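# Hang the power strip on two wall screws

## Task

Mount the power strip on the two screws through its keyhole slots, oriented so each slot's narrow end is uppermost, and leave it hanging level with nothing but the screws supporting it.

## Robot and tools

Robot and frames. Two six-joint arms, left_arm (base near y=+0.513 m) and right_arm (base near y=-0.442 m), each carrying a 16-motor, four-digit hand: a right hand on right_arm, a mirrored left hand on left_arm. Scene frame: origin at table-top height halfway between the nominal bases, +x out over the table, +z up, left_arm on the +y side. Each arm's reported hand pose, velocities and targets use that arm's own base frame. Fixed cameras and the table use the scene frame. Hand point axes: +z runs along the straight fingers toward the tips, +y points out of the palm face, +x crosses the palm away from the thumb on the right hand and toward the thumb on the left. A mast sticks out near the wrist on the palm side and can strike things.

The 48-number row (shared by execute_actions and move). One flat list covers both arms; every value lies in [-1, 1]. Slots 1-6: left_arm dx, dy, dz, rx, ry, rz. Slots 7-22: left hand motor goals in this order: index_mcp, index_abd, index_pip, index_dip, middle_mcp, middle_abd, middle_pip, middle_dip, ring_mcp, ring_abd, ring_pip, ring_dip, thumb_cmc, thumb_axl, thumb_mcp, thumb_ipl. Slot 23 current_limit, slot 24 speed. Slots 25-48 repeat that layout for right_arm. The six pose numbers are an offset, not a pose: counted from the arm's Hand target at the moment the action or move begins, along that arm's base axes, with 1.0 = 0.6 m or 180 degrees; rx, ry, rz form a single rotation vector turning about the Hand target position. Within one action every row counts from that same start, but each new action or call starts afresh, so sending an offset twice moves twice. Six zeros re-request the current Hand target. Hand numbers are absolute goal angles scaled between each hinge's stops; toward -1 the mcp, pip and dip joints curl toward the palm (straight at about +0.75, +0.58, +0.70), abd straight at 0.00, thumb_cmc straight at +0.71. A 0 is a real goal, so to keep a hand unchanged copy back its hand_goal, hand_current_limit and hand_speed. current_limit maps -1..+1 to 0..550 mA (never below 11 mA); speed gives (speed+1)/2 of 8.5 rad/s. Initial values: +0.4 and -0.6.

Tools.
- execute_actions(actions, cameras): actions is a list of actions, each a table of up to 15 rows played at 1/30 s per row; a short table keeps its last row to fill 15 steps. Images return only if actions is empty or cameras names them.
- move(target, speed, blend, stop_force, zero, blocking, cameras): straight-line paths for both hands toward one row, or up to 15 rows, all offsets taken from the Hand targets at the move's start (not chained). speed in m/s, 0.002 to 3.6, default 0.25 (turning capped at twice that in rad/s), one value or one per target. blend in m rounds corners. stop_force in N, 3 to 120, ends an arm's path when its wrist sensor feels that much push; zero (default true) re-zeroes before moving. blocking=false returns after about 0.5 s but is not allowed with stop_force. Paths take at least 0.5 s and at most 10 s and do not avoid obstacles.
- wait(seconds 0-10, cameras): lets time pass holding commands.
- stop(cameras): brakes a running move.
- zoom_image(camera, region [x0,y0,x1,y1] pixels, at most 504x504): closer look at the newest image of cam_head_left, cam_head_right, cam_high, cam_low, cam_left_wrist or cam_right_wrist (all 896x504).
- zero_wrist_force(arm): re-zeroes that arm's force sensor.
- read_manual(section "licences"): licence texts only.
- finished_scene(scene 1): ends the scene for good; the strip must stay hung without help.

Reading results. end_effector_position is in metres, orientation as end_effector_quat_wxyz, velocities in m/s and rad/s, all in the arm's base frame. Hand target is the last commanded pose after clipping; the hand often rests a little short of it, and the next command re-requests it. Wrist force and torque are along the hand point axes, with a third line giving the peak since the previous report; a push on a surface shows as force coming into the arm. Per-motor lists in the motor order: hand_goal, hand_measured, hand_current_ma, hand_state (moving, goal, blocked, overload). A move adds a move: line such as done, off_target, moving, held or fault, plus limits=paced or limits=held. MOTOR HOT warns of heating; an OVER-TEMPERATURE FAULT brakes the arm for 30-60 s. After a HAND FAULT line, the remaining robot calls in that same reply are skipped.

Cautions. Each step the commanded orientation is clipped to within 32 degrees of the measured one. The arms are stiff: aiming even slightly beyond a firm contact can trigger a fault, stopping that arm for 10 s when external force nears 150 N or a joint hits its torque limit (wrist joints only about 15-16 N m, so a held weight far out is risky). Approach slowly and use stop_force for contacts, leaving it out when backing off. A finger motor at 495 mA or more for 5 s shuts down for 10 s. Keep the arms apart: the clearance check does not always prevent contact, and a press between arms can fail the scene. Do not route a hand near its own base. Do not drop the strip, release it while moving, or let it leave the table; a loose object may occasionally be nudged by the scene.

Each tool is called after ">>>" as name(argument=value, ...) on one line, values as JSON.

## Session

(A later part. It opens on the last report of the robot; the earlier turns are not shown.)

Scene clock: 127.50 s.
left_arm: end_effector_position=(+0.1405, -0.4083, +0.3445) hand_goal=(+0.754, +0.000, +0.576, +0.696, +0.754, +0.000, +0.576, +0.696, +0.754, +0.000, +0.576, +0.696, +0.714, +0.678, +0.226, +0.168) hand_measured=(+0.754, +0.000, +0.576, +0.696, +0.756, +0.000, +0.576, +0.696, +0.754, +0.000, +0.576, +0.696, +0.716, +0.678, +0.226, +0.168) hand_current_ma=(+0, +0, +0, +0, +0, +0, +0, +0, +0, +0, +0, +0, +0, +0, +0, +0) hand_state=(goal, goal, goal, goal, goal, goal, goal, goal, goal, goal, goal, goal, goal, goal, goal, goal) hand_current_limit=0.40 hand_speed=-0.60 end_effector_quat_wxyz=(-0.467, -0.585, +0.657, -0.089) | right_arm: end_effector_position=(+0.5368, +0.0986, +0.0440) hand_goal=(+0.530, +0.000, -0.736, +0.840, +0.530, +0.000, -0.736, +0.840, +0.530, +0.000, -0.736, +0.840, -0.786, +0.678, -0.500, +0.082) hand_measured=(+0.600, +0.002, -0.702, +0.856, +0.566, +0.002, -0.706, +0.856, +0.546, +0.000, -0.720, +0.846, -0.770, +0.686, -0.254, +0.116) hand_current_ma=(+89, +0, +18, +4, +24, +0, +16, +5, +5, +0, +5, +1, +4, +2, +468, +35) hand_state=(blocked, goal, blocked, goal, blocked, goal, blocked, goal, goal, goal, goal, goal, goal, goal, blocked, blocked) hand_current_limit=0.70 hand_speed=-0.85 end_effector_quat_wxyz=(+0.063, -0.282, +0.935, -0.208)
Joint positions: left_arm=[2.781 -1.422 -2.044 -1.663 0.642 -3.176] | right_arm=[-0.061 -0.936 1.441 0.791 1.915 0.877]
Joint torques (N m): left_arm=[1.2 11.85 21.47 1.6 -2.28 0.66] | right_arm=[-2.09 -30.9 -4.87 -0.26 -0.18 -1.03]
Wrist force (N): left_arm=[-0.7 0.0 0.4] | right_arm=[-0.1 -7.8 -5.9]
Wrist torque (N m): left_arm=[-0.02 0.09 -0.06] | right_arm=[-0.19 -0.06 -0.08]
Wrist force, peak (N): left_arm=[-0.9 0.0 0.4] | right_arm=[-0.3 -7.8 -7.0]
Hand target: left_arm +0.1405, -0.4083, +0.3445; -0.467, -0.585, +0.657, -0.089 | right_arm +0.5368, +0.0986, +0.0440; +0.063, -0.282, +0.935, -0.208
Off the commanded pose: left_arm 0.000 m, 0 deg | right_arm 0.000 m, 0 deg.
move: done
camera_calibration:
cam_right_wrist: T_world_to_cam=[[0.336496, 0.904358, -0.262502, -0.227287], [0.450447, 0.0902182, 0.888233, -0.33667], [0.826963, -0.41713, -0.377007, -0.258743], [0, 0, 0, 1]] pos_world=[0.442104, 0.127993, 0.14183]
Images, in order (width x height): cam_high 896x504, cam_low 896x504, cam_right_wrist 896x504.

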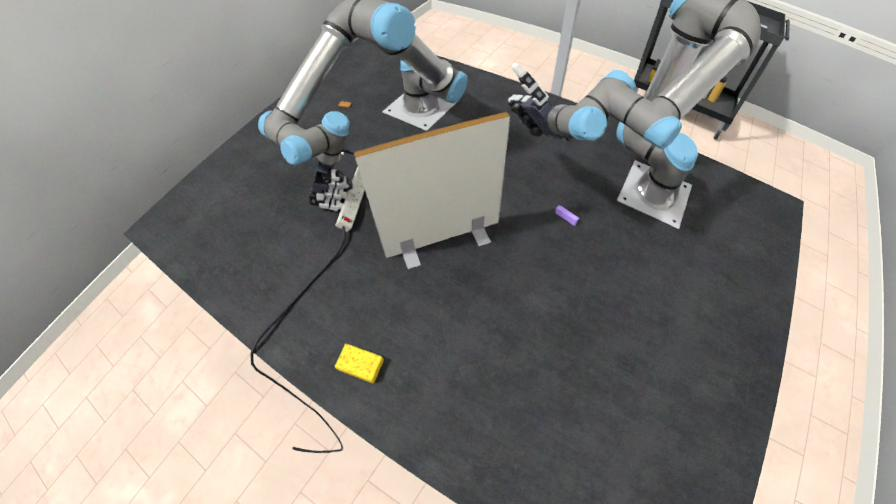

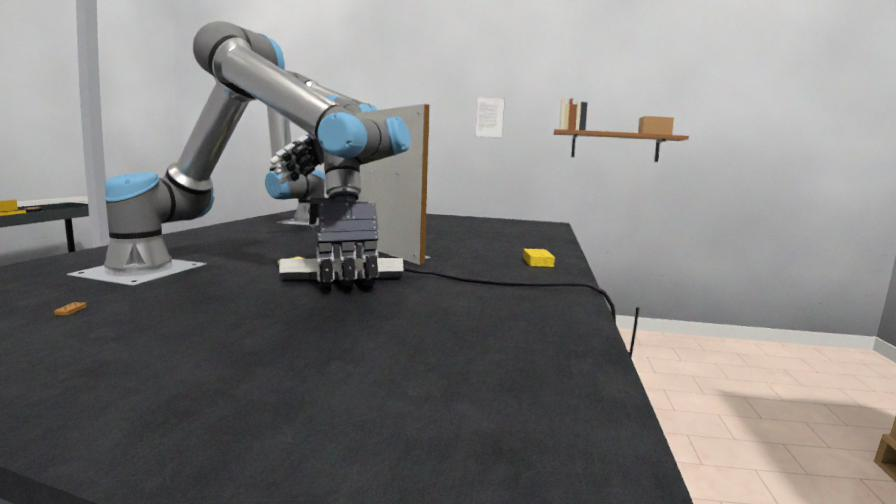

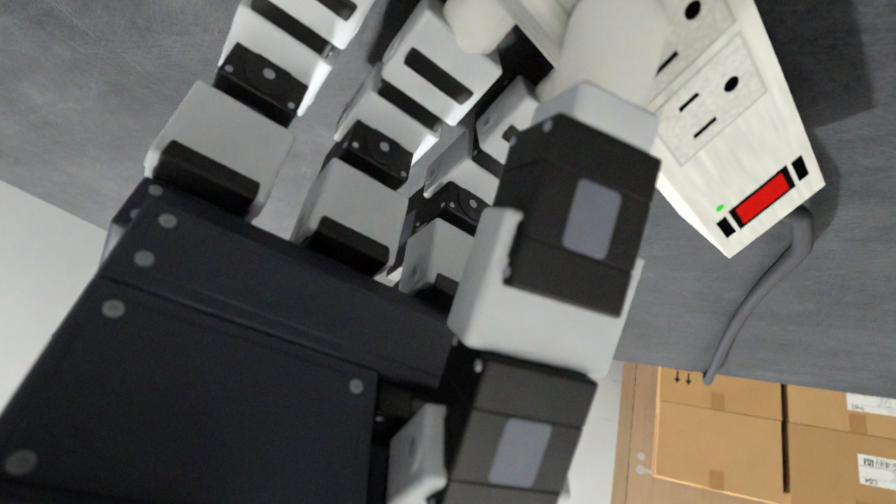

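>>> move(target=[0,0,0,0,0,0, 0.754,0,0.576,0.696,0.754,0,0.576,0.696,0.754,0,0.576,0.696,0.714,0.678,0.226,0.168,0.4,-0.6, 0,0,-0.003,0,0,0, 0.57,0,-0.72,0.85,0.55,0,-0.72,0.85,0.54,0,-0.72,0.85,-0.786,0.677,-0.31,0.081,0.0,-0.85], speed=0.03, stop_force=15, cameras=["cam_low","cam_high","cam_right_wrist"])

>>> zoom_image(camera="cam_low", region=[260, 220, 420, 310])

Scene clock: 129.23 s.
left_arm: end_effector_position=(+0.1405, -0.4083, +0.3445) hand_goal=(+0.754, +0.000, +0.576, +0.696, +0.754, +0.000, +0.576, +0.696, +0.754, +0.000, +0.576, +0.696, +0.714, +0.678, +0.226, +0.168) hand_measured=(+0.754, +0.000, +0.576, +0.696, +0.756, +0.000, +0.576, +0.696, +0.754, +0.000, +0.576, +0.696, +0.716, +0.678, +0.226, +0.168) hand_current_ma=(+0, +0, +0, +0, +0, +0, +0, +0, +0, +0, +0, +0, +0, +0, +0, +0) hand_state=(goal, goal, goal, goal, goal, goal, goal, goal, goal, goal, goal, goal, goal, goal, goal, goal) hand_current_limit=0.40 hand_speed=-0.60 end_effector_quat_wxyz=(-0.467, -0.585, +0.657, -0.089) | right_arm: end_effector_position=(+0.5368, +0.0986, +0.0422) hand_goal=(+0.570, +0.000, -0.720, +0.850, +0.550, +0.000, -0.720, +0.850, +0.540, +0.000, -0.720, +0.850, -0.786, +0.678, -0.310, +0.082) hand_measured=(+0.604, +0.002, -0.706, +0.858, +0.570, +0.002, -0.706, +0.856, +0.548, +0.000, -0.716, +0.850, -0.774, +0.686, -0.252, +0.116) hand_current_ma=(+21, +0, +3, +1, +8, +0, +4, +1, +1, +0, +0, +0, +3, +1, +88, +35) hand_state=(blocked, goal, goal, goal, blocked, goal, goal, goal, goal, goal, goal, goal, goal, goal, blocked, blocked) hand_current_limit=0.00 hand_speed=-0.85 end_effector_quat_wxyz=(+0.063, -0.282, +0.935, -0.208)
Joint positions: left_arm=[2.781 -1.422 -2.044 -1.663 0.642 -3.176] | right_arm=[-0.061 -0.934 1.443 0.787 1.915 0.877]
Joint torques (N m): left_arm=[1.36 11.71 21.43 1.67 -2.2 0.71] | right_arm=[8.99 -29.13 -3.88 -0.18 -0.76 -1.27]
Wrist force (N): left_arm=[-0.4 0.1 0.3] | right_arm=[-0.2 -8.4 -7.5]
Wrist torque (N m): left_arm=[0.01 0.06 -0.04] | right_arm=[-0.16 -0.05 0.06]
Wrist force, peak (N): left_arm=[-0.9 0.1 0.5] | right_arm=[-0.4 -8.6 -8.4]
Hand target: left_arm +0.1405, -0.4083, +0.3445; -0.467, -0.585, +0.657, -0.089 | right_arm +0.5368, +0.0986, +0.0422; +0.063, -0.282, +0.935, -0.208
Off the commanded pose: left_arm 0.000 m, 0 deg | right_arm 0.000 m, 0 deg.
move: done
camera_calibration:
cam_right_wrist: T_world_to_cam=[[0.336496, 0.904358, -0.262502, -0.227759], [0.450447, 0.0902182, 0.888233, -0.335071], [0.826963, -0.41713, -0.377007, -0.259422], [0, 0, 0, 1]] pos_world=[0.442104, 0.127993, 0.14003]
Images, in order (width x height): cam_high 896x504, cam_low 896x504, cam_right_wrist 896x504.

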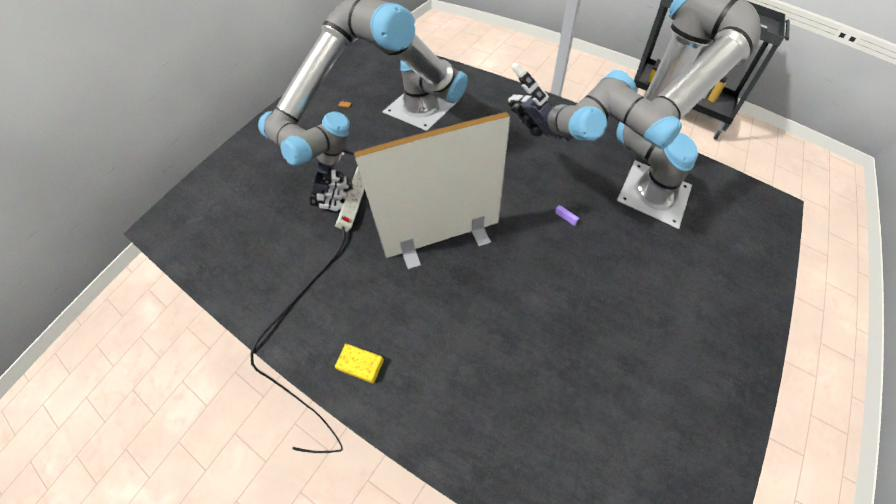

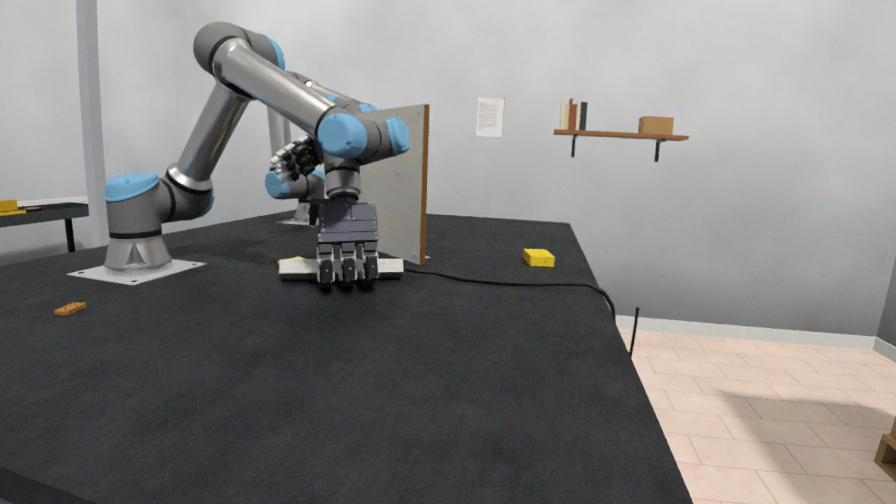

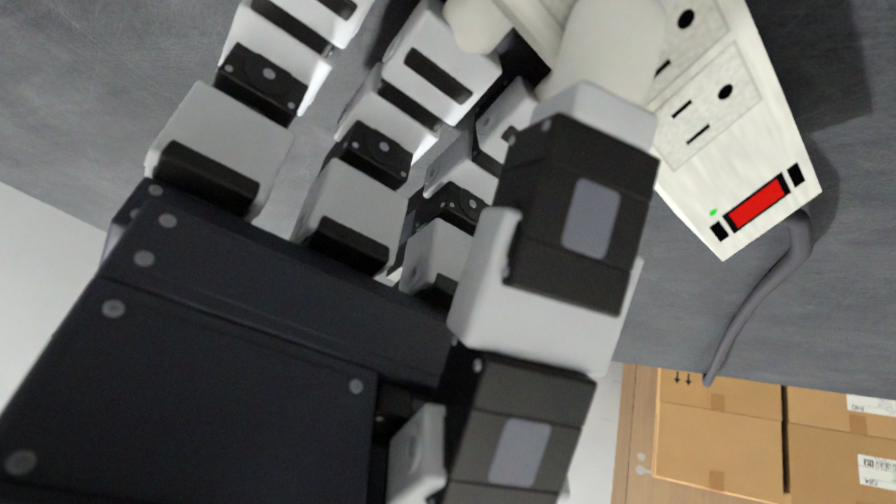

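Scaled by 3.150 from the camera's 896x504 image, which has a finer 1280x720 frame.

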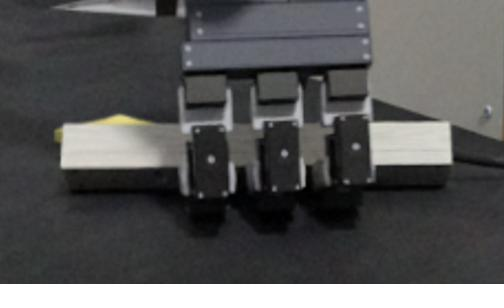

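>>> move(target=[0,0,0,0,0,0, 0.754,0,0.576,0.696,0.754,0,0.576,0.696,0.754,0,0.576,0.696,0.714,0.678,0.226,0.168,0.4,-0.6, 0,0,-0.005,0,0,0, 0.59,0,-0.72,0.85,0.57,0,-0.72,0.85,0.55,0,-0.72,0.85,-0.786,0.677,-0.29,0.081,0.0,-0.9], speed=0.02, stop_force=15, cameras=["cam_low"])

>>> zoom_image(camera="cam_low", region=[260, 220, 420, 310])

Scene clock: 130.83 s.
left_arm: end_effector_position=(+0.1405, -0.4083, +0.3445) hand_goal=(+0.754, +0.000, +0.576, +0.696, +0.754, +0.000, +0.576, +0.696, +0.754, +0.000, +0.576, +0.696, +0.714, +0.678, +0.226, +0.168) hand_measured=(+0.754, +0.000, +0.576, +0.696, +0.756, +0.000, +0.576, +0.696, +0.754, +0.000, +0.576, +0.696, +0.716, +0.678, +0.226, +0.168) hand_current_ma=(+0, +0, +0, +0, +0, +0, +0, +0, +0, +0, +0, +0, +0, +0, +0, +0) hand_state=(goal, goal, goal, goal, goal, goal, goal, goal, goal, goal, goal, goal, goal, goal, goal, goal) hand_current_limit=0.40 hand_speed=-0.60 end_effector_quat_wxyz=(-0.467, -0.585, +0.657, -0.089) | right_arm: end_effector_position=(+0.5368, +0.0986, +0.0392) hand_goal=(+0.590, +0.000, -0.720, +0.850, +0.570, +0.000, -0.720, +0.850, +0.550, +0.000, -0.720, +0.850, -0.786, +0.678, -0.290, +0.082) hand_measured=(+0.616, +0.000, -0.742, +0.848, +0.570, +0.000, -0.728, +0.854, +0.548, +0.000, -0.730, +0.850, -0.772, +0.686, -0.234, +0.116) hand_current_ma=(+12, +0, -8, +0, +0, +0, -1, +0, +0, +0, -2, +0, +3, +1, +86, +35) hand_state=(blocked, goal, blocked, goal, goal, goal, goal, goal, goal, goal, goal, goal, goal, goal, blocked, blocked) hand_current_limit=0.00 hand_speed=-0.90 end_effector_quat_wxyz=(+0.063, -0.282, +0.935, -0.208)
Joint positions: left_arm=[2.781 -1.422 -2.044 -1.663 0.642 -3.176] | right_arm=[-0.061 -0.931 1.445 0.781 1.915 0.877]
Joint torques (N m): left_arm=[0.61 12.01 20.98 1.72 -2.31 0.48] | right_arm=[9.39 -23.91 0.11 -0.13 -0.99 -1.58]
Wrist force (N): left_arm=[-0.6 0.0 0.1] | right_arm=[-2.3 -14.7 -16.4]
Wrist torque (N m): left_arm=[-0.01 0.08 -0.05] | right_arm=[0.13 0.09 -0.09]
Wrist force, peak (N): left_arm=[-0.9 0.2 0.3] | right_arm=[-2.3 -14.6 -16.6]
Hand target: left_arm +0.1405, -0.4083, +0.3445; -0.467, -0.585, +0.657, -0.089 | right_arm +0.5368, +0.0986, +0.0392; +0.063, -0.282, +0.935, -0.208
Off the commanded pose: left_arm 0.000 m, 0 deg | right_arm 0.000 m, 0 deg.
move: done
Images, in order (width x height): cam_low 896x504.

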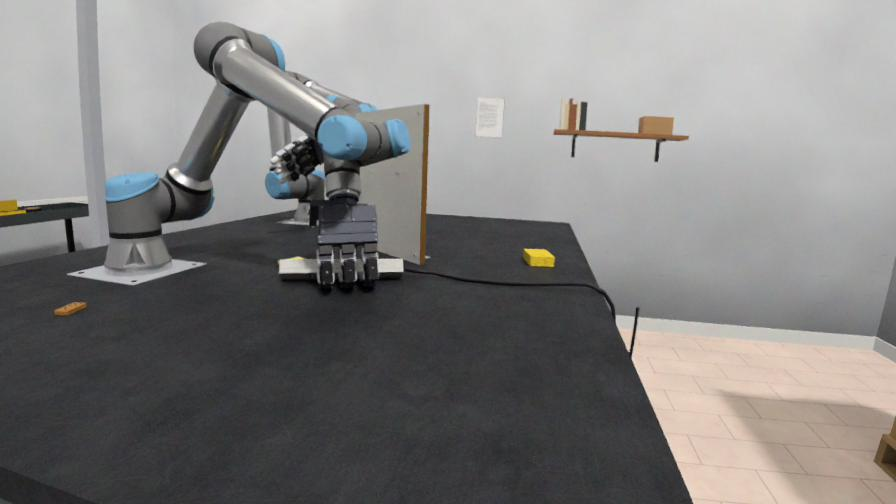

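Scaled by 3.150 from the camera's 896x504 image, which has a finer 1280x720 frame.

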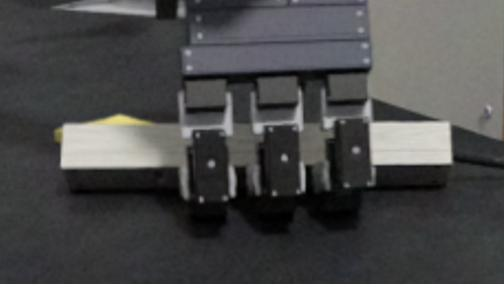

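>>> move(target=[0,0,0,0,0,0, 0.754,0,0.576,0.696,0.754,0,0.576,0.696,0.754,0,0.576,0.696,0.714,0.678,0.226,0.168,0.4,-0.6, 0,0,0.0035,0,0,0, 0.61,0,-0.73,0.85,0.575,0,-0.725,0.85,0.555,0,-0.725,0.85,-0.786,0.677,-0.25,0.081,-0.3,-0.95], speed=0.02)

>>> move(target=[0,0,0,0,0,0, 0.754,0,0.576,0.696,0.754,0,0.576,0.696,0.754,0,0.576,0.696,0.714,0.678,0.226,0.168,0.4,-0.6, 0,0,0,0,0,0, 0.61,0,-0.73,0.85,0.575,0,-0.725,0.85,0.555,0,-0.725,0.85,-0.786,0.677,-0.21,0.081,-0.3,-0.98], speed=0.02, cameras=["cam_low","cam_high","cam_right_wrist"])

>>> zoom_image(camera="cam_low", region=[260, 220, 420, 310])

Scene clock: 132.17 s.
left_arm: end_effector_position=(+0.1405, -0.4083, +0.3445) hand_goal=(+0.754, +0.000, +0.576, +0.696, +0.754, +0.000, +0.576, +0.696, +0.754, +0.000, +0.576, +0.696, +0.714, +0.678, +0.226, +0.168) hand_measured=(+0.754, +0.000, +0.576, +0.696, +0.756, +0.000, +0.576, +0.696, +0.754, +0.000, +0.576, +0.696, +0.716, +0.678, +0.226, +0.168) hand_current_ma=(+0, +0, +0, +0, +0, +0, +0, +0, +0, +0, +0, +0, +0, +0, +0, +0) hand_state=(goal, goal, goal, goal, goal, goal, goal, goal, goal, goal, goal, goal, goal, goal, goal, goal) hand_current_limit=0.40 hand_speed=-0.60 end_effector_quat_wxyz=(-0.467, -0.585, +0.657, -0.089) | right_arm: end_effector_position=(+0.5368, +0.0986, +0.0412) hand_goal=(+0.610, +0.000, -0.730, +0.850, +0.576, +0.000, -0.724, +0.850, +0.556, +0.000, -0.724, +0.850, -0.786, +0.678, -0.250, +0.082) hand_measured=(+0.618, +0.000, -0.728, +0.850, +0.576, +0.000, -0.722, +0.854, +0.554, +0.000, -0.724, +0.850, -0.772, +0.686, -0.226, +0.100) hand_current_ma=(+1, +0, +0, +0, +0, +0, +0, +0, +0, +0, +0, +0, +3, +1, +17, +11) hand_state=(goal, goal, goal, goal, goal, goal, goal, goal, goal, goal, goal, goal, goal, goal, blocked, goal) hand_current_limit=-0.30 hand_speed=-0.95 end_effector_quat_wxyz=(+0.063, -0.282, +0.935, -0.208)
Joint positions: left_arm=[2.781 -1.422 -2.044 -1.663 0.642 -3.176] | right_arm=[-0.061 -0.933 1.443 0.785 1.915 0.877]
Joint torques (N m): left_arm=[0.38 11.56 20.95 1.81 -2.1 0.47] | right_arm=[9.39 -50.16 -19.92 4.44 -0.56 -1.75]
Wrist force (N): left_arm=[-0.5 0.0 0.3] | right_arm=[0.1 0.0 -0.1]
Wrist torque (N m): left_arm=[-0.01 0.06 -0.04] | right_arm=[0.12 -0.12 0.02]
Wrist force, peak (N): left_arm=[-0.7 -0.2 0.2] | right_arm=[-2.5 -14.8 -16.7]
Hand target: left_arm +0.1405, -0.4083, +0.3445; -0.467, -0.585, +0.657, -0.089 | right_arm +0.5368, +0.0986, +0.0413; +0.063, -0.282, +0.935, -0.208
Off the commanded pose: left_arm 0.000 m, 0 deg | right_arm 0.000 m, 0 deg.
move: done

Scene clock: 133.00 s.
left_arm: end_effector_position=(+0.1405, -0.4083, +0.3445) hand_goal=(+0.754, +0.000, +0.576, +0.696, +0.754, +0.000, +0.576, +0.696, +0.754, +0.000, +0.576, +0.696, +0.714, +0.678, +0.226, +0.168) hand_measured=(+0.754, +0.000, +0.576, +0.696, +0.756, +0.000, +0.576, +0.696, +0.754, +0.000, +0.576, +0.696, +0.716, +0.678, +0.226, +0.168) hand_current_ma=(+0, +0, +0, +0, +0, +0, +0, +0, +0, +0, +0, +0, +0, +0, +0, +0) hand_state=(goal, goal, goal, goal, goal, goal, goal, goal, goal, goal, goal, goal, goal, goal, goal, goal) hand_current_limit=0.40 hand_speed=-0.60 end_effector_quat_wxyz=(-0.467, -0.585, +0.657, -0.089) | right_arm: end_effector_position=(+0.5368, +0.0986, +0.0413) hand_goal=(+0.610, +0.000, -0.730, +0.850, +0.576, +0.000, -0.724, +0.850, +0.556, +0.000, -0.724, +0.850, -0.786, +0.678, -0.210, +0.082) hand_measured=(+0.616, +0.000, -0.728, +0.850, +0.576, +0.000, -0.722, +0.854, +0.554, +0.000, -0.724, +0.850, -0.776, +0.684, -0.212, +0.086) hand_current_ma=(+1, +0, +0, +0, +0, +0, +0, +0, +0, +0, +0, +0, +2, +1, +0, +0) hand_state=(goal, goal, goal, goal, goal, goal, goal, goal, goal, goal, goal, goal, goal, goal, goal, goal) hand_current_limit=-0.30 hand_speed=-0.98 end_effector_quat_wxyz=(+0.063, -0.282, +0.935, -0.208)
Joint positions: left_arm=[2.781 -1.422 -2.044 -1.663 0.642 -3.176] | right_arm=[-0.061 -0.933 1.443 0.785 1.915 0.877]
Joint torques (N m): left_arm=[1.29 11.55 21.03 1.79 -2.21 0.57] | right_arm=[7.82 -49.93 -20.01 4.07 0.18 -1.67]
Wrist force (N): left_arm=[-0.5 0.3 0.1] | right_arm=[0.0 -0.4 0.2]
Wrist torque (N m): left_arm=[0.03 0.07 -0.05] | right_arm=[0.12 -0.14 0.02]
Wrist force, peak (N): left_arm=[-0.8 -0.1 0.3] | right_arm=[0.0 -0.6 -0.1]
Hand target: left_arm +0.1405, -0.4083, +0.3445; -0.467, -0.585, +0.657, -0.089 | right_arm +0.5368, +0.0986, +0.0413; +0.063, -0.282, +0.935, -0.208
Off the commanded pose: left_arm 0.000 m, 0 deg | right_arm 0.000 m, 0 deg.
move: done
camera_calibration:
cam_right_wrist: T_world_to_cam=[[0.336455, 0.90435, -0.262583, -0.227965], [0.450478, 0.0903004, 0.888209, -0.334292], [0.826963, -0.41713, -0.377007, -0.259762], [0, 0, 0, 1]] pos_world=[0.442104, 0.127992, 0.13913]
Images, in order (width x height): cam_high 896x504, cam_low 896x504, cam_right_wrist 896x504.

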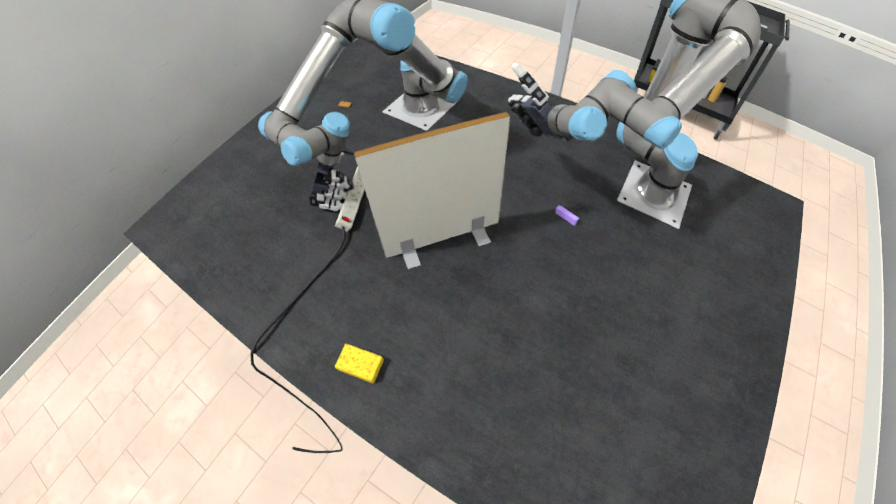

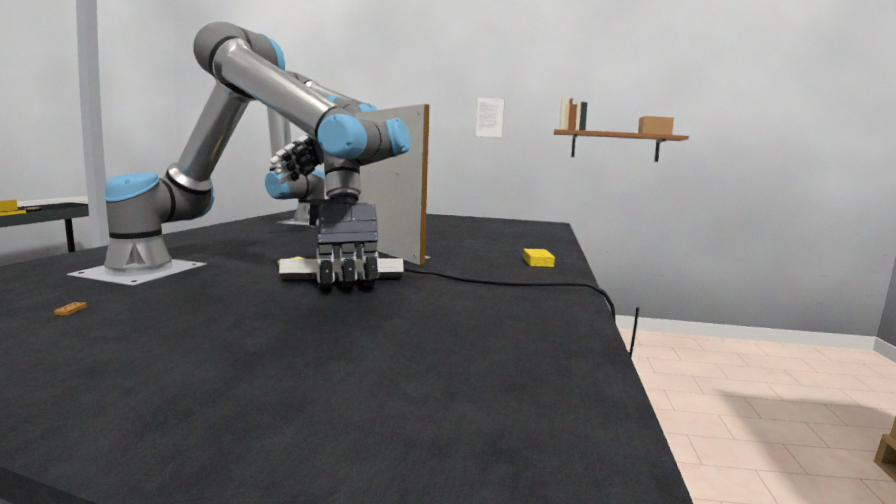

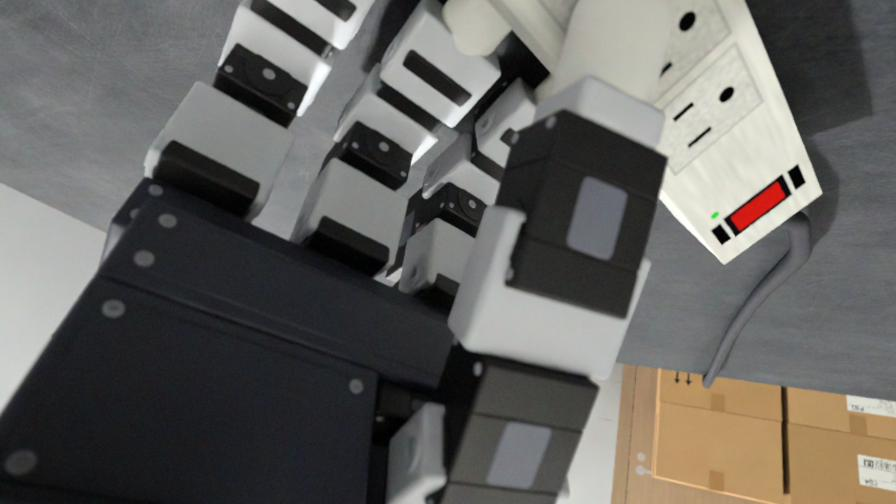

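Scaled by 3.150 from the camera's 896x504 image, which has a finer 1280x720 frame.

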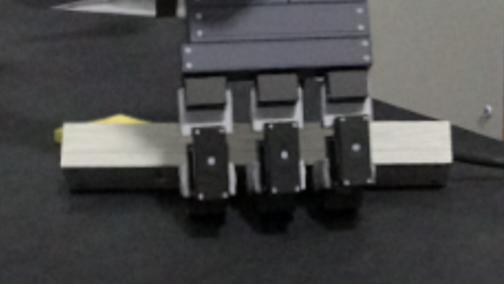

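>>> move(target=[0,0,0,0,0,0, 0.754,0,0.576,0.696,0.754,0,0.576,0.696,0.754,0,0.576,0.696,0.714,0.678,0.226,0.168,0.4,-0.6, 0.0111,-0.0167,0,0,0,0, 0.61,0,-0.73,0.85,0.576,0,-0.725,0.85,0.56,0,-0.725,0.85,-0.786,0.677,-0.2,0.081,-0.3,-0.98], speed=0.05, cameras=["cam_low","cam_high","cam_right_wrist"])

>>> zoom_image(camera="cam_low", region=[260, 220, 420, 310])

Scene clock: 134.13 s.
left_arm: end_effector_position=(+0.1405, -0.4083, +0.3445) hand_goal=(+0.754, +0.000, +0.576, +0.696, +0.754, +0.000, +0.576, +0.696, +0.754, +0.000, +0.576, +0.696, +0.714, +0.678, +0.226, +0.168) hand_measured=(+0.754, +0.000, +0.576, +0.696, +0.756, +0.000, +0.576, +0.696, +0.754, +0.000, +0.576, +0.696, +0.716, +0.678, +0.226, +0.168) hand_current_ma=(+0, +0, +0, +0, +0, +0, +0, +0, +0, +0, +0, +0, +0, +0, +0, +0) hand_state=(goal, goal, goal, goal, goal, goal, goal, goal, goal, goal, goal, goal, goal, goal, goal, goal) hand_current_limit=0.40 hand_speed=-0.60 end_effector_quat_wxyz=(-0.467, -0.585, +0.657, -0.089) | right_arm: end_effector_position=(+0.5434, +0.0887, +0.0413) hand_goal=(+0.610, +0.000, -0.730, +0.850, +0.576, +0.000, -0.724, +0.850, +0.560, +0.000, -0.724, +0.850, -0.786, +0.678, -0.200, +0.082) hand_measured=(+0.612, +0.000, -0.726, +0.850, +0.576, +0.000, -0.722, +0.854, +0.558, +0.000, -0.724, +0.850, -0.782, +0.680, -0.200, +0.084) hand_current_ma=(+0, +0, +0, +0, +0, +0, +0, +0, +0, +0, +0, +0, +0, +0, +0, +0) hand_state=(goal, goal, goal, goal, goal, goal, goal, goal, goal, goal, goal, goal, goal, goal, goal, goal) hand_current_limit=-0.30 hand_speed=-0.98 end_effector_quat_wxyz=(+0.063, -0.282, +0.935, -0.208)
Joint positions: left_arm=[2.781 -1.422 -2.044 -1.663 0.642 -3.176] | right_arm=[-0.079 -0.924 1.426 0.787 1.91 0.858]
Joint torques (N m): left_arm=[1.19 11.76 20.86 1.8 -2.29 0.53] | right_arm=[-8.89 -35.61 -20.46 4.15 -1.08 -1.6]
Wrist force (N): left_arm=[-0.5 0.1 0.2] | right_arm=[0.3 0.0 0.3]
Wrist torque (N m): left_arm=[0.00 0.06 -0.05] | right_arm=[0.12 -0.14 0.01]
Wrist force, peak (N): left_arm=[-0.6 0.0 0.6] | right_arm=[0.2 -0.7 0.1]
Hand target: left_arm +0.1405, -0.4083, +0.3445; -0.467, -0.585, +0.657, -0.089 | right_arm +0.5435, +0.0886, +0.0413; +0.063, -0.282, +0.935, -0.208
Off the commanded pose: left_arm 0.000 m, 0 deg | right_arm 0.000 m, 0 deg.
move: done
camera_calibration:
cam_right_wrist: T_world_to_cam=[[0.336455, 0.90435, -0.262583, -0.221233], [0.450478, 0.0903004, 0.888209, -0.336371], [0.826963, -0.41713, -0.377007, -0.269349], [0, 0, 0, 1]] pos_world=[0.448704, 0.118092, 0.13913]
Images, in order (width x height): cam_high 896x504, cam_low 896x504, cam_right_wrist 896x504.

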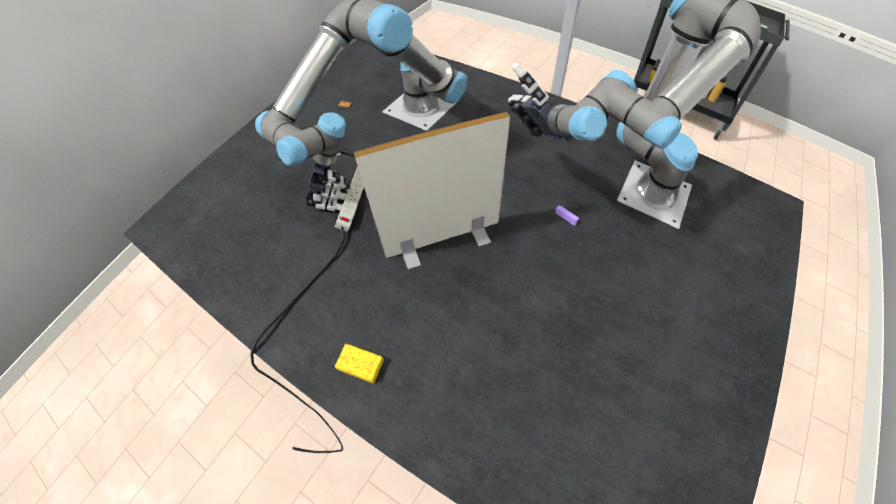

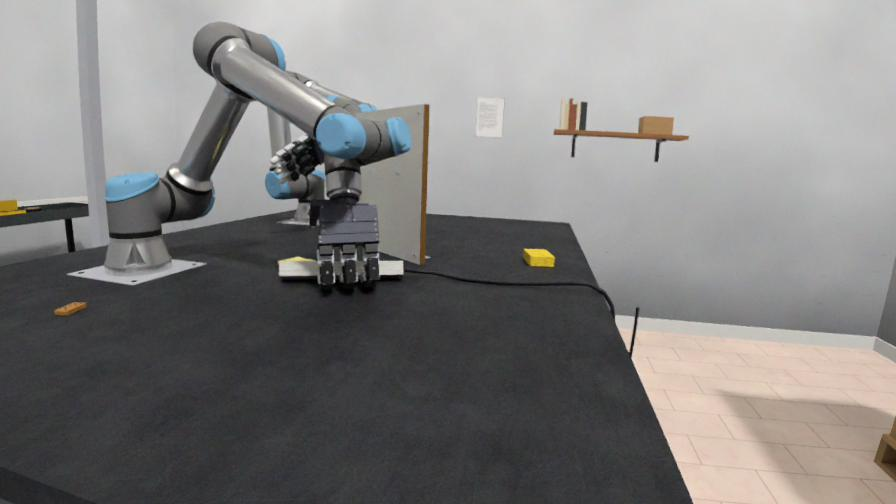

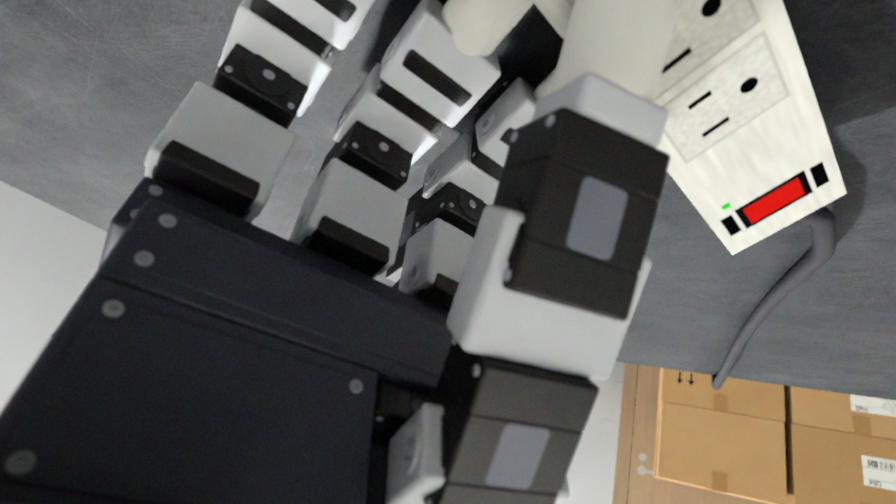

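Scaled by 3.150 from the camera's 896x504 image, which has a finer 1280x720 frame.

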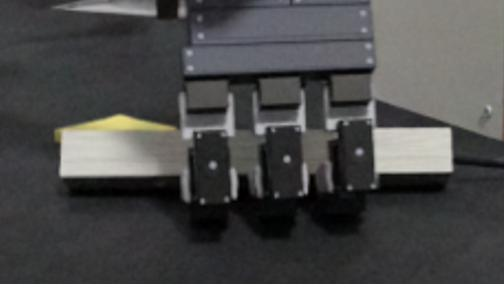

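>>> move(target=[0,0,0,0,0,0, 0.754,0,0.576,0.696,0.754,0,0.576,0.696,0.754,0,0.576,0.696,0.714,0.678,0.226,0.168,0.4,-0.6, 0.0369,-0.0555,0,0,0,0, 0.61,0,-0.73,0.85,0.576,0,-0.725,0.85,0.56,0,-0.725,0.85,-0.786,0.677,-0.18,0.081,-0.3,-0.98], speed=0.06, cameras=["cam_low","cam_high","cam_right_wrist"])

>>> zoom_image(camera="cam_low", region=[260, 220, 420, 310])

Scene clock: 135.57 s.
left_arm: end_effector_position=(+0.1405, -0.4083, +0.3445) hand_goal=(+0.754, +0.000, +0.576, +0.696, +0.754, +0.000, +0.576, +0.696, +0.754, +0.000, +0.576, +0.696, +0.714, +0.678, +0.226, +0.168) hand_measured=(+0.754, +0.000, +0.576, +0.696, +0.756, +0.000, +0.576, +0.696, +0.754, +0.000, +0.576, +0.696, +0.716, +0.678, +0.226, +0.168) hand_current_ma=(+0, +0, +0, +0, +0, +0, +0, +0, +0, +0, +0, +0, +0, +0, +0, +0) hand_state=(goal, goal, goal, goal, goal, goal, goal, goal, goal, goal, goal, goal, goal, goal, goal, goal) hand_current_limit=0.40 hand_speed=-0.60 end_effector_quat_wxyz=(-0.467, -0.585, +0.657, -0.089) | right_arm: end_effector_position=(+0.5656, +0.0554, +0.0413) hand_goal=(+0.610, +0.000, -0.730, +0.850, +0.576, +0.000, -0.724, +0.850, +0.560, +0.000, -0.724, +0.850, -0.786, +0.678, -0.180, +0.082) hand_measured=(+0.612, +0.000, -0.726, +0.850, +0.576, +0.000, -0.722, +0.854, +0.558, +0.000, -0.724, +0.850, -0.782, +0.680, -0.186, +0.084) hand_current_ma=(+0, +0, +0, +0, +0, +0, +0, +0, +0, +0, +0, +0, +0, +0, -1, +0) hand_state=(goal, goal, goal, goal, goal, goal, goal, goal, goal, goal, goal, goal, goal, goal, goal, goal) hand_current_limit=-0.30 hand_speed=-0.98 end_effector_quat_wxyz=(+0.063, -0.282, +0.935, -0.208)
Joint positions: left_arm=[2.781 -1.422 -2.044 -1.663 0.642 -3.176] | right_arm=[-0.139 -0.89 1.361 0.798 1.893 0.797]
Joint torques (N m): left_arm=[1.59 12.26 20.83 1.85 -2.19 0.69] | right_arm=[-9.19 -38.36 -21.39 4.37 -0.89 -1.78]
Wrist force (N): left_arm=[-0.5 0.2 0.4] | right_arm=[0.1 -0.5 0.0]
Wrist torque (N m): left_arm=[-0.01 0.07 -0.05] | right_arm=[0.12 -0.13 -0.01]
Wrist force, peak (N): left_arm=[-0.8 0.3 0.5] | right_arm=[0.4 -1.0 0.0]
Hand target: left_arm +0.1405, -0.4083, +0.3445; -0.467, -0.585, +0.657, -0.089 | right_arm +0.5656, +0.0553, +0.0413; +0.063, -0.282, +0.935, -0.208
Off the commanded pose: left_arm 0.000 m, 0 deg | right_arm 0.000 m, 0 deg.
move: done
camera_calibration:
cam_right_wrist: T_world_to_cam=[[0.336455, 0.90435, -0.262583, -0.198463], [0.450478, 0.0903004, 0.888209, -0.343311], [0.826963, -0.41713, -0.377007, -0.301557], [0, 0, 0, 1]] pos_world=[0.470804, 0.0846925, 0.13913]
Images, in order (width x height): cam_high 896x504, cam_low 896x504, cam_right_wrist 896x504.

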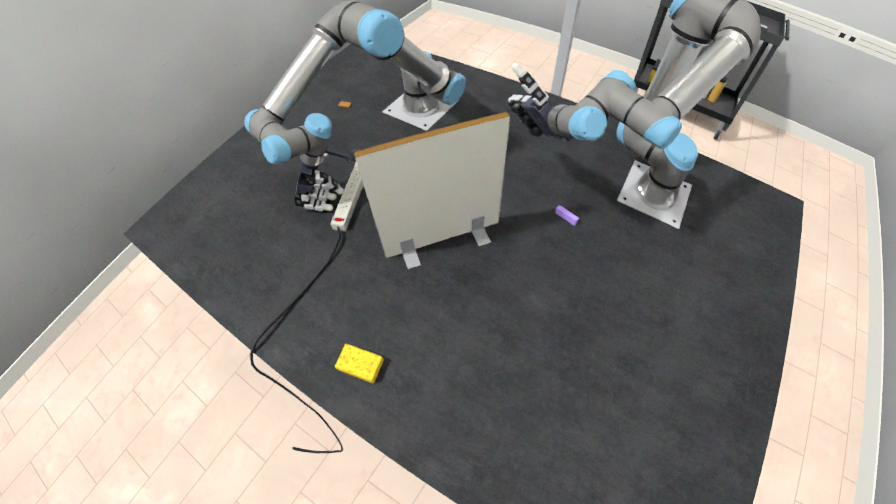

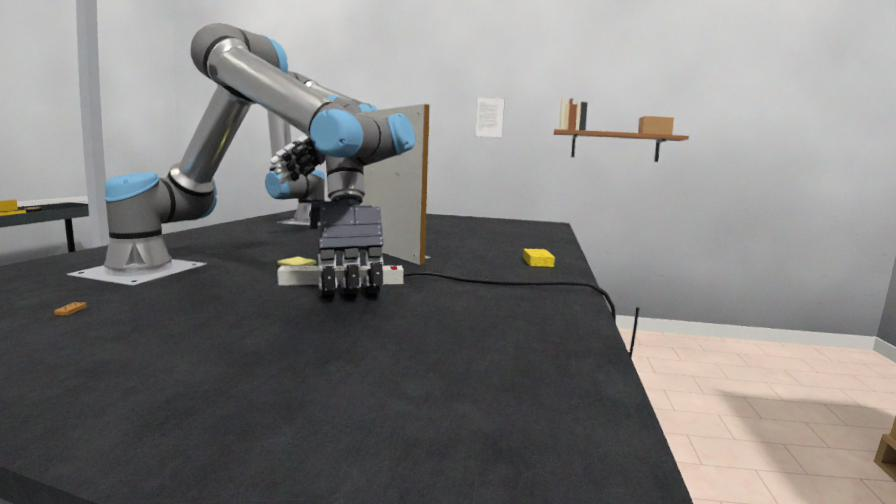

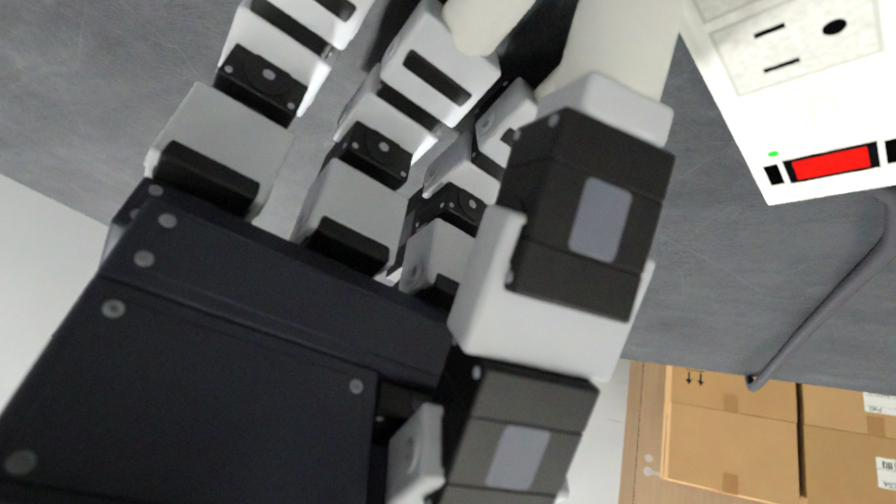

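Scaled by 3.150 from the camera's 896x504 image, which has a finer 1280x720 frame.

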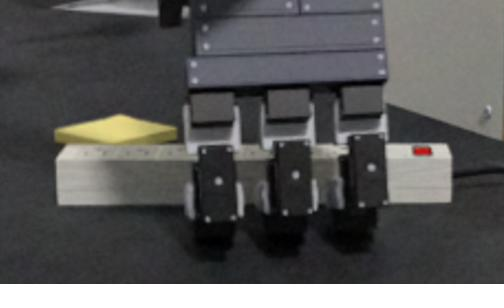

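>>> move(target=[[0,0,0,0,0,0, 0.754,0,0.576,0.696,0.754,0,0.576,0.696,0.754,0,0.576,0.696,0.714,0.678,0.226,0.168,0.4,-0.6, 0.02,-0.03,0.15,0,0,0, 0.685,0,-0.547,0.855,0.685,0,-0.547,0.855,0.685,0,-0.547,0.855,-0.857,0.677,0.09,-0.0486,0.4,-0.8],[0,0,0,0,0,0, 0.754,0,0.576,0.696,0.754,0,0.576,0.696,0.754,0,0.576,0.696,0.714,0.678,0.226,0.168,0.4,-0.6, -0.1093,-0.009,0.3478,0,0,0.478, 0.685,0,-0.547,0.855,0.685,0,-0.547,0.855,0.685,0,-0.547,0.855,-0.857,0.677,0.09,-0.0486,0.4,-0.8],[0,0,0,0,0,0, 0.754,0,0.576,0.696,0.754,0,0.576,0.696,0.754,0,0.576,0.696,0.714,0.678,0.226,0.168,0.4,-0.6, -0.1177,0.0548,0.1978,0.1799,-0.3191,0.8842, 0.685,0,-0.547,0.855,0.685,0,-0.547,0.855,0.685,0,-0.547,0.855,-0.857,0.677,0.09,-0.0486,0.4,-0.8]], speed=0.6, blend=[0.01,0.03,0], cameras=["cam_low","cam_high","cam_head_left"])

>>> zoom_image(camera="cam_low", region=[260, 190, 440, 310])

>>> zoom_image(camera="cam_head_left", region=[500, 130, 640, 270])

Scene clock: 141.30 s.
left_arm: end_effector_position=(+0.1405, -0.4083, +0.3445) hand_goal=(+0.754, +0.000, +0.576, +0.696, +0.754, +0.000, +0.576, +0.696, +0.754, +0.000, +0.576, +0.696, +0.714, +0.678, +0.226, +0.168) hand_measured=(+0.754, +0.000, +0.576, +0.696, +0.756, +0.000, +0.576, +0.696, +0.754, +0.000, +0.576, +0.696, +0.716, +0.678, +0.226, +0.168) hand_current_ma=(+0, +0, +0, +0, +0, +0, +0, +0, +0, +0, +0, +0, +0, +0, +0, +0) hand_state=(goal, goal, goal, goal, goal, goal, goal, goal, goal, goal, goal, goal, goal, goal, goal, goal) hand_current_limit=0.40 hand_speed=-0.60 end_effector_quat_wxyz=(-0.467, -0.585, +0.657, -0.089) | right_arm: end_effector_position=(+0.4950, +0.0882, +0.1600) hand_goal=(+0.686, +0.000, -0.546, +0.856, +0.686, +0.000, -0.546, +0.856, +0.686, +0.000, -0.546, +0.856, -0.856, +0.678, +0.090, -0.048) hand_measured=(+0.682, +0.000, -0.546, +0.854, +0.680, +0.000, -0.546, +0.854, +0.682, +0.000, -0.546, +0.854, -0.852, +0.680, +0.086, -0.046) hand_current_ma=(+0, +0, +0, +0, -1, +0, +0, +0, -1, +0, +0, +0, +0, +0, +0, +0) hand_state=(goal, goal, goal, goal, goal, goal, goal, goal, goal, goal, goal, goal, goal, goal, goal, goal) hand_current_limit=0.40 hand_speed=-0.80 end_effector_quat_wxyz=(-0.559, +0.800, +0.179, -0.126)
Joint positions: left_arm=[2.781 -1.422 -2.044 -1.663 0.642 -3.176] | right_arm=[-0.343 -0.758 1.367 2.055 0.843 -2.809]
Joint torques (N m): left_arm=[1.4 11.23 20.93 1.64 -2.19 0.69] | right_arm=[10.45 -39.54 -18.66 4.84 0.69 -1.78]
Wrist force (N): left_arm=[-0.7 0.0 0.3] | right_arm=[0.2 -0.1 -1.2]
Wrist torque (N m): left_arm=[-0.03 0.10 -0.06] | right_arm=[0.07 0.06 0.18]
Wrist force, peak (N): left_arm=[-0.8 -0.1 0.5] | right_arm=[0.0 1.0 -2.5]
Hand target: left_arm +0.1405, -0.4083, +0.3445; -0.467, -0.585, +0.657, -0.089 | right_arm +0.4950, +0.0882, +0.1600; -0.559, +0.800, +0.179, -0.126
Off the commanded pose: left_arm 0.000 m, 0 deg | right_arm 0.000 m, 0 deg.
move: done
Images, in order (width x height): cam_head_left 896x504, cam_high 896x504, cam_low 896x504.

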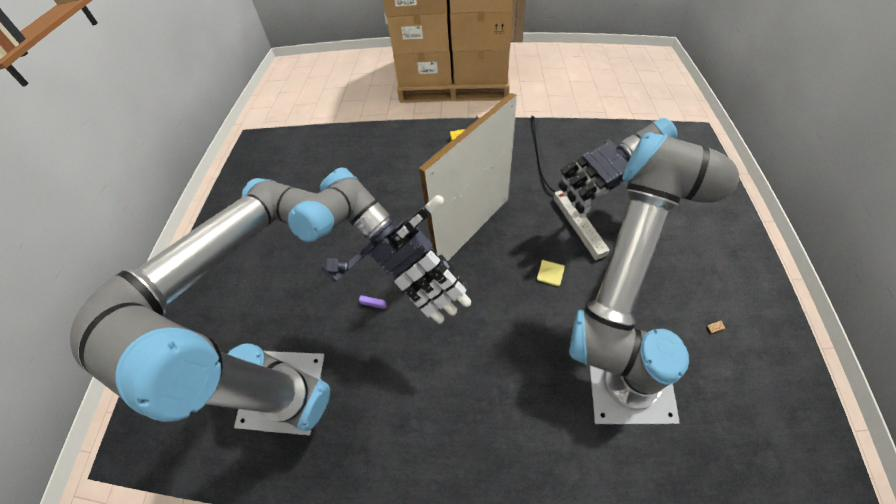

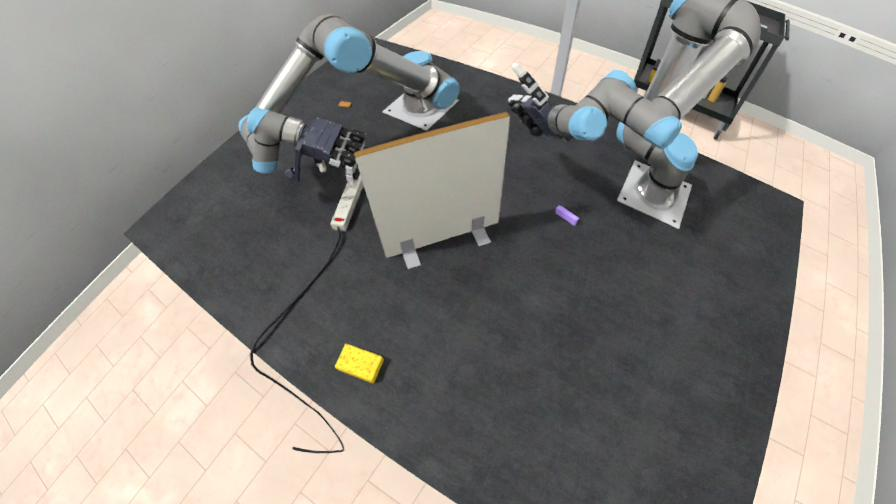

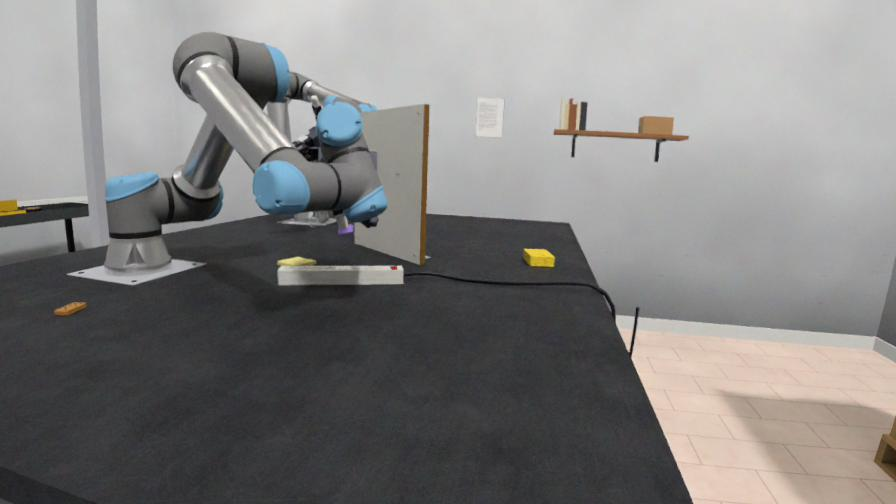

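Scaled by 2.800 from the camera's 896x504 image, which has a finer 1280x720 frame.

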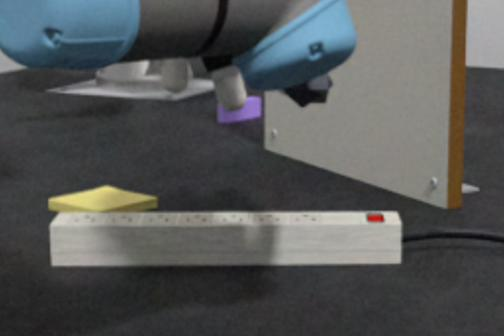

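Scaled by 3.600 from the camera's 896x504 image, which has a finer 1280x720 frame.

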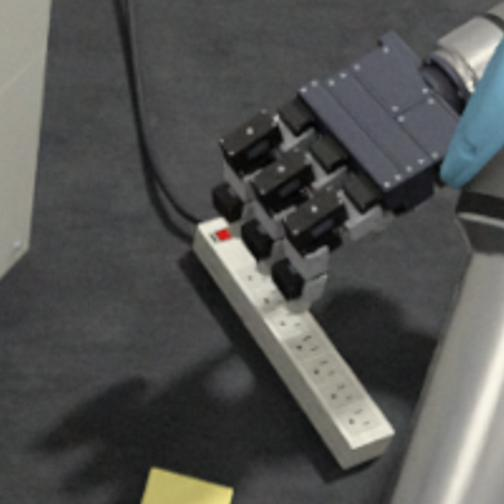

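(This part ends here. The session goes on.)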